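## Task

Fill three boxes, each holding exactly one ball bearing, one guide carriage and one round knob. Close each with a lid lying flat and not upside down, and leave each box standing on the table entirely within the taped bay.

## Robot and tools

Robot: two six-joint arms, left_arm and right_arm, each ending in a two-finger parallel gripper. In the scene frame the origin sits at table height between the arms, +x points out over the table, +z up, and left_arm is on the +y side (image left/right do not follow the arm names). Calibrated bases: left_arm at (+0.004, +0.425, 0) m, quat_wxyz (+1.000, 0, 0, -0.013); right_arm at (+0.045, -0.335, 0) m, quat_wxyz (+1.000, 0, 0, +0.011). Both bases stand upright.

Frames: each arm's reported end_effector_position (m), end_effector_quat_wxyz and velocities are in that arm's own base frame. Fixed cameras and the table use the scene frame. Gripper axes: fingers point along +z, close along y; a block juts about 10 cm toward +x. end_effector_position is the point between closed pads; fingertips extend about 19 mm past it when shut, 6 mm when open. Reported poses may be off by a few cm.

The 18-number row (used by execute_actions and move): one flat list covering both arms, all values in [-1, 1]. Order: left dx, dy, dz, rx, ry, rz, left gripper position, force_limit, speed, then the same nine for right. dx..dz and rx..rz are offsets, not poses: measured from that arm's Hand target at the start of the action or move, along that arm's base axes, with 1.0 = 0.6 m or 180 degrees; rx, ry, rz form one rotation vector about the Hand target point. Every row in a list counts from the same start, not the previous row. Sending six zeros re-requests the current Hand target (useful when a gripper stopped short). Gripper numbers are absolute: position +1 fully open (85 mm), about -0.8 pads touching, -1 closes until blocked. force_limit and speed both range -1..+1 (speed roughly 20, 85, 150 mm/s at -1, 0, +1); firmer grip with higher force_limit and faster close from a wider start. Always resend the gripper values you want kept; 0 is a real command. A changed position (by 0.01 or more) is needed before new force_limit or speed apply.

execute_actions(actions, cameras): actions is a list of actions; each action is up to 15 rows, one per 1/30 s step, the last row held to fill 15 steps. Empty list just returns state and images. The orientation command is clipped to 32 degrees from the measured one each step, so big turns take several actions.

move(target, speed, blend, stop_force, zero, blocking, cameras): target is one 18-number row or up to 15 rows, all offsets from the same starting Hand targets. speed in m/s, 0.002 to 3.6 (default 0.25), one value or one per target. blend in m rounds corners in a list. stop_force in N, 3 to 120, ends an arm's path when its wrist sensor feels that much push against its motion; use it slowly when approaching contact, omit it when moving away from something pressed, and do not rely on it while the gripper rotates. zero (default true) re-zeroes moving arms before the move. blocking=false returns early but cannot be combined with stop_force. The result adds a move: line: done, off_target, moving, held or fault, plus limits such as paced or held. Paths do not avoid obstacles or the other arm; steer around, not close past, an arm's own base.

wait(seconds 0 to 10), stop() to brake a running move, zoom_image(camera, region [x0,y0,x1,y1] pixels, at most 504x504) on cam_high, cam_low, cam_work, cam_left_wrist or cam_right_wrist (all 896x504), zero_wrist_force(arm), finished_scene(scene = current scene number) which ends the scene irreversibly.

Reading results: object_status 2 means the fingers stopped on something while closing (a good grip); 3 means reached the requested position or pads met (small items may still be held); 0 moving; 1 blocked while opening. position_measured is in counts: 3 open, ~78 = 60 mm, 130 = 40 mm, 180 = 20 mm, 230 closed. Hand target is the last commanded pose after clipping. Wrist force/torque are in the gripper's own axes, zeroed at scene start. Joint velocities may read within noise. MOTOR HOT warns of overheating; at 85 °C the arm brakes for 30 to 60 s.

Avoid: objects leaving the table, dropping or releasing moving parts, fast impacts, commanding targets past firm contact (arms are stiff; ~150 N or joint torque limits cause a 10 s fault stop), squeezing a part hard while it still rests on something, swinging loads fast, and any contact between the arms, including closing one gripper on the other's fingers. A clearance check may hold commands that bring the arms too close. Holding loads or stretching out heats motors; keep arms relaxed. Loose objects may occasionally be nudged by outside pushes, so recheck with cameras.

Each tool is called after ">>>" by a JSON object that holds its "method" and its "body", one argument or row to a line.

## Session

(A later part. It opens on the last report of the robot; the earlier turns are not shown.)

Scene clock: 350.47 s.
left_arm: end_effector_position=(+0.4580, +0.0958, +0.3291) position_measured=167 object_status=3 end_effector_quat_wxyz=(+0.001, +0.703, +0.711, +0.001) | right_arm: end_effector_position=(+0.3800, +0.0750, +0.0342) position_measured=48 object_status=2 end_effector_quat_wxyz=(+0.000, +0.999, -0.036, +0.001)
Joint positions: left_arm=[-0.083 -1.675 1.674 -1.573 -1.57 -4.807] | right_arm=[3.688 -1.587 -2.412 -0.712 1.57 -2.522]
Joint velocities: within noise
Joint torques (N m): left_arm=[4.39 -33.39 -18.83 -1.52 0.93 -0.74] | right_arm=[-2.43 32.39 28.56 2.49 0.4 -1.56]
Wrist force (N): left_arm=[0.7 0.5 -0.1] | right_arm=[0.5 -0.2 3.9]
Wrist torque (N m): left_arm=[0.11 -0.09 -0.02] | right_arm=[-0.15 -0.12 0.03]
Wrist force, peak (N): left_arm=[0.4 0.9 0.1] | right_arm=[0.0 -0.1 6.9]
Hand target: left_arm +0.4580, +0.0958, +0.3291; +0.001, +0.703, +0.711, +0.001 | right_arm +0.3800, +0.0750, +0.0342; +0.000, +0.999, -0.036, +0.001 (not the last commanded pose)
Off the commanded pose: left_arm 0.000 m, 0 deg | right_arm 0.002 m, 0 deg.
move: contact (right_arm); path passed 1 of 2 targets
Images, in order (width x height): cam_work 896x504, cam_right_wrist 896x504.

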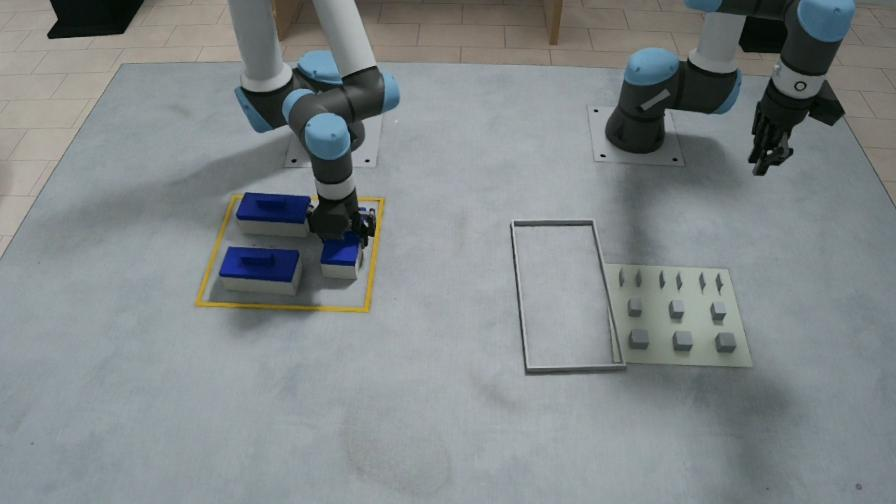

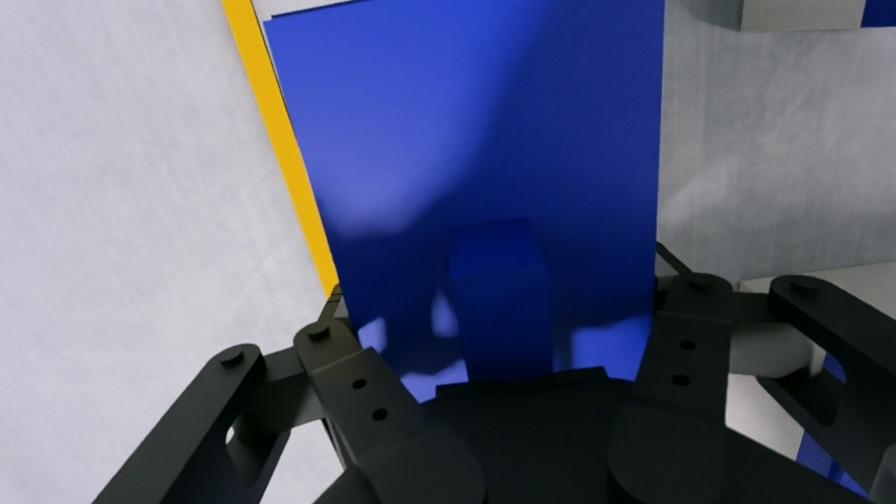

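>>> {"method": "move", "body": {
  "target": [
    [0,0,0,0,0,0,-0.3,-1,-1,0,0,-0.001,0,0,0,-1,-1,-1],
    [0,0,0,0,0,0,-0.3,-1,-1,0,0,-0.001,0,0,0,0.9,-1,-1],
    [0,0,0,0,0,0,-0.3,-1,-1,0,0,0.1,0,0,0,0.9,-1,-1],
    [0,0,0,0,0,0,-0.3,-1,-1,0,0,0.5,0,0,0,0.9,-1,-1]
  ],
  "speed": [0.02,0.02,0.06,0.3]
}}

>>> {"method": "zoom_image", "body": {
  "camera": "cam_work",
  "region": [180, 180, 400, 320]
}}

>>> {"method": "zoom_image", "body": {
  "camera": "cam_low",
  "region": [190, 220, 400, 320]
}}

Scene clock: 354.87 s.
left_arm: end_effector_position=(+0.4580, +0.0958, +0.3291) position_measured=167 object_status=3 end_effector_quat_wxyz=(+0.001, +0.703, +0.711, +0.001) | right_arm: end_effector_position=(+0.3800, +0.0751, +0.3340) position_measured=16 object_status=3 end_effector_quat_wxyz=(+0.000, +0.999, -0.036, +0.001)
Joint positions: left_arm=[-0.083 -1.675 1.674 -1.573 -1.57 -4.807] | right_arm=[3.688 -1.265 -1.818 -1.628 1.57 -2.522]
Joint velocities: within noise
Joint torques (N m): left_arm=[4.4 -32.59 -19.06 -1.66 0.8 -0.65] | right_arm=[2.03 21.5 36.31 1.62 0.99 1.01]
Wrist force (N): left_arm=[0.2 0.5 0.2] | right_arm=[0.6 -0.5 0.2]
Wrist torque (N m): left_arm=[0.10 -0.01 -0.02] | right_arm=[-0.16 -0.12 0.02]
Wrist force, peak (N): left_arm=[0.3 0.9 0.1] | right_arm=[0.2 -0.3 4.3]
Hand target: left_arm +0.4580, +0.0958, +0.3291; +0.001, +0.703, +0.711, +0.001 | right_arm +0.3800, +0.0750, +0.3342; +0.000, +0.999, -0.036, +0.001
Off the commanded pose: left_arm 0.000 m, 0 deg | right_arm 0.000 m, 0 deg.
move: done

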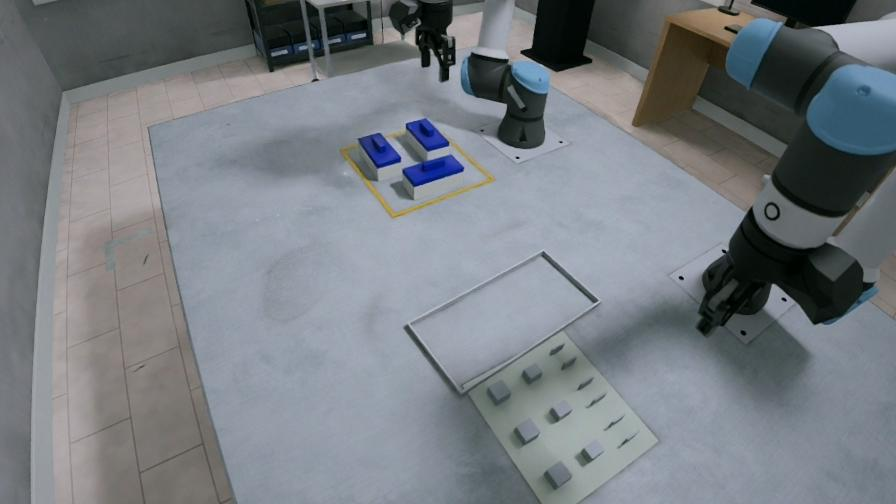

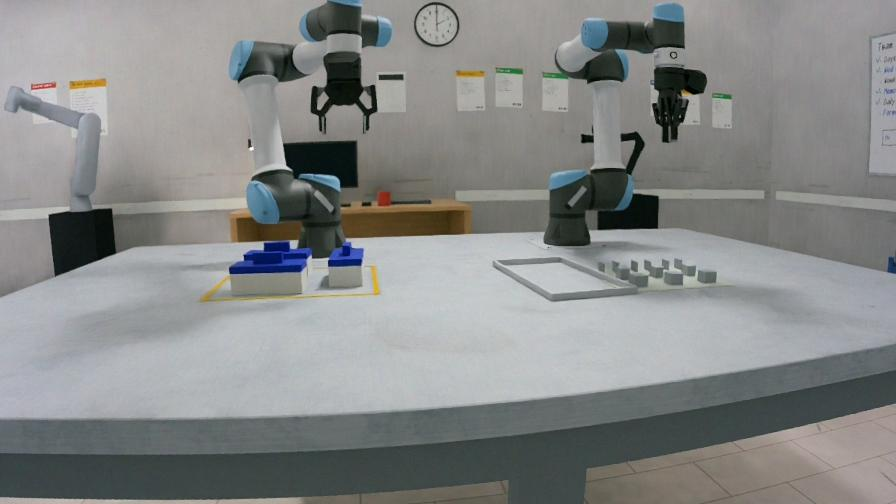

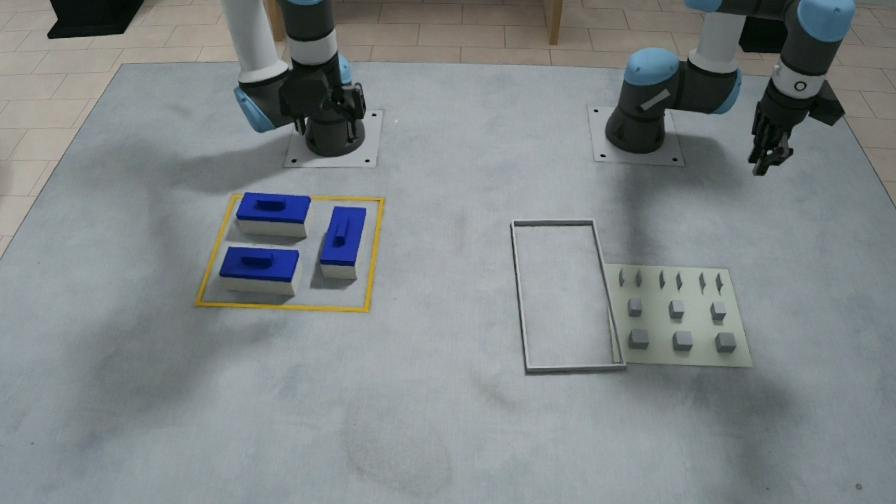

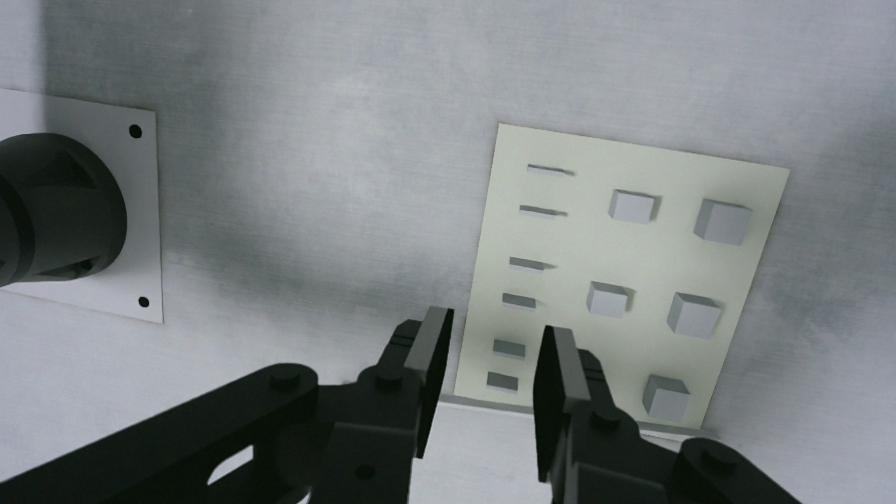

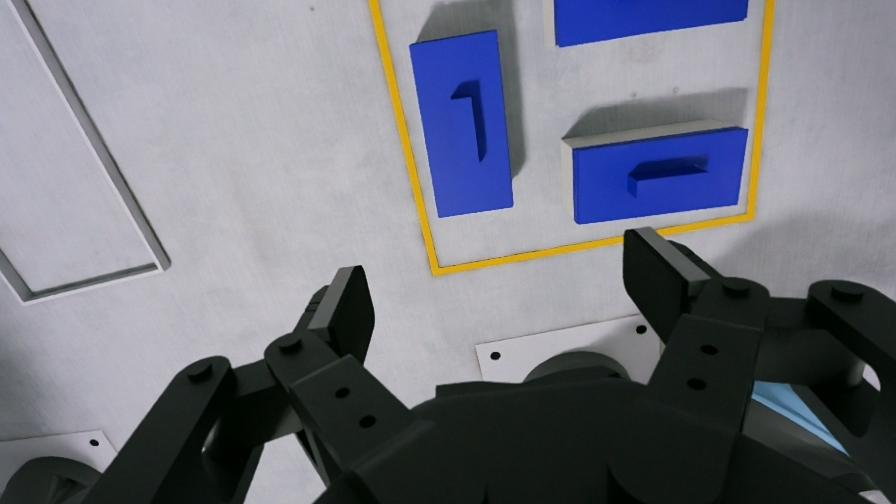

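Scaled by 2.291.

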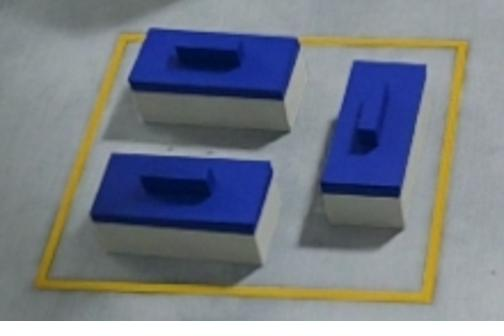

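Scaled by 2.400.

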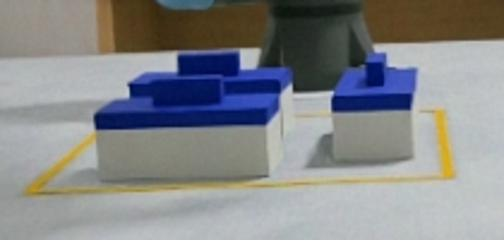

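All three are inside the bay with lids seated.

>>> {"method": "finished_scene", "body": {
  "scene": 1
}}

The scene is finished: the task was done.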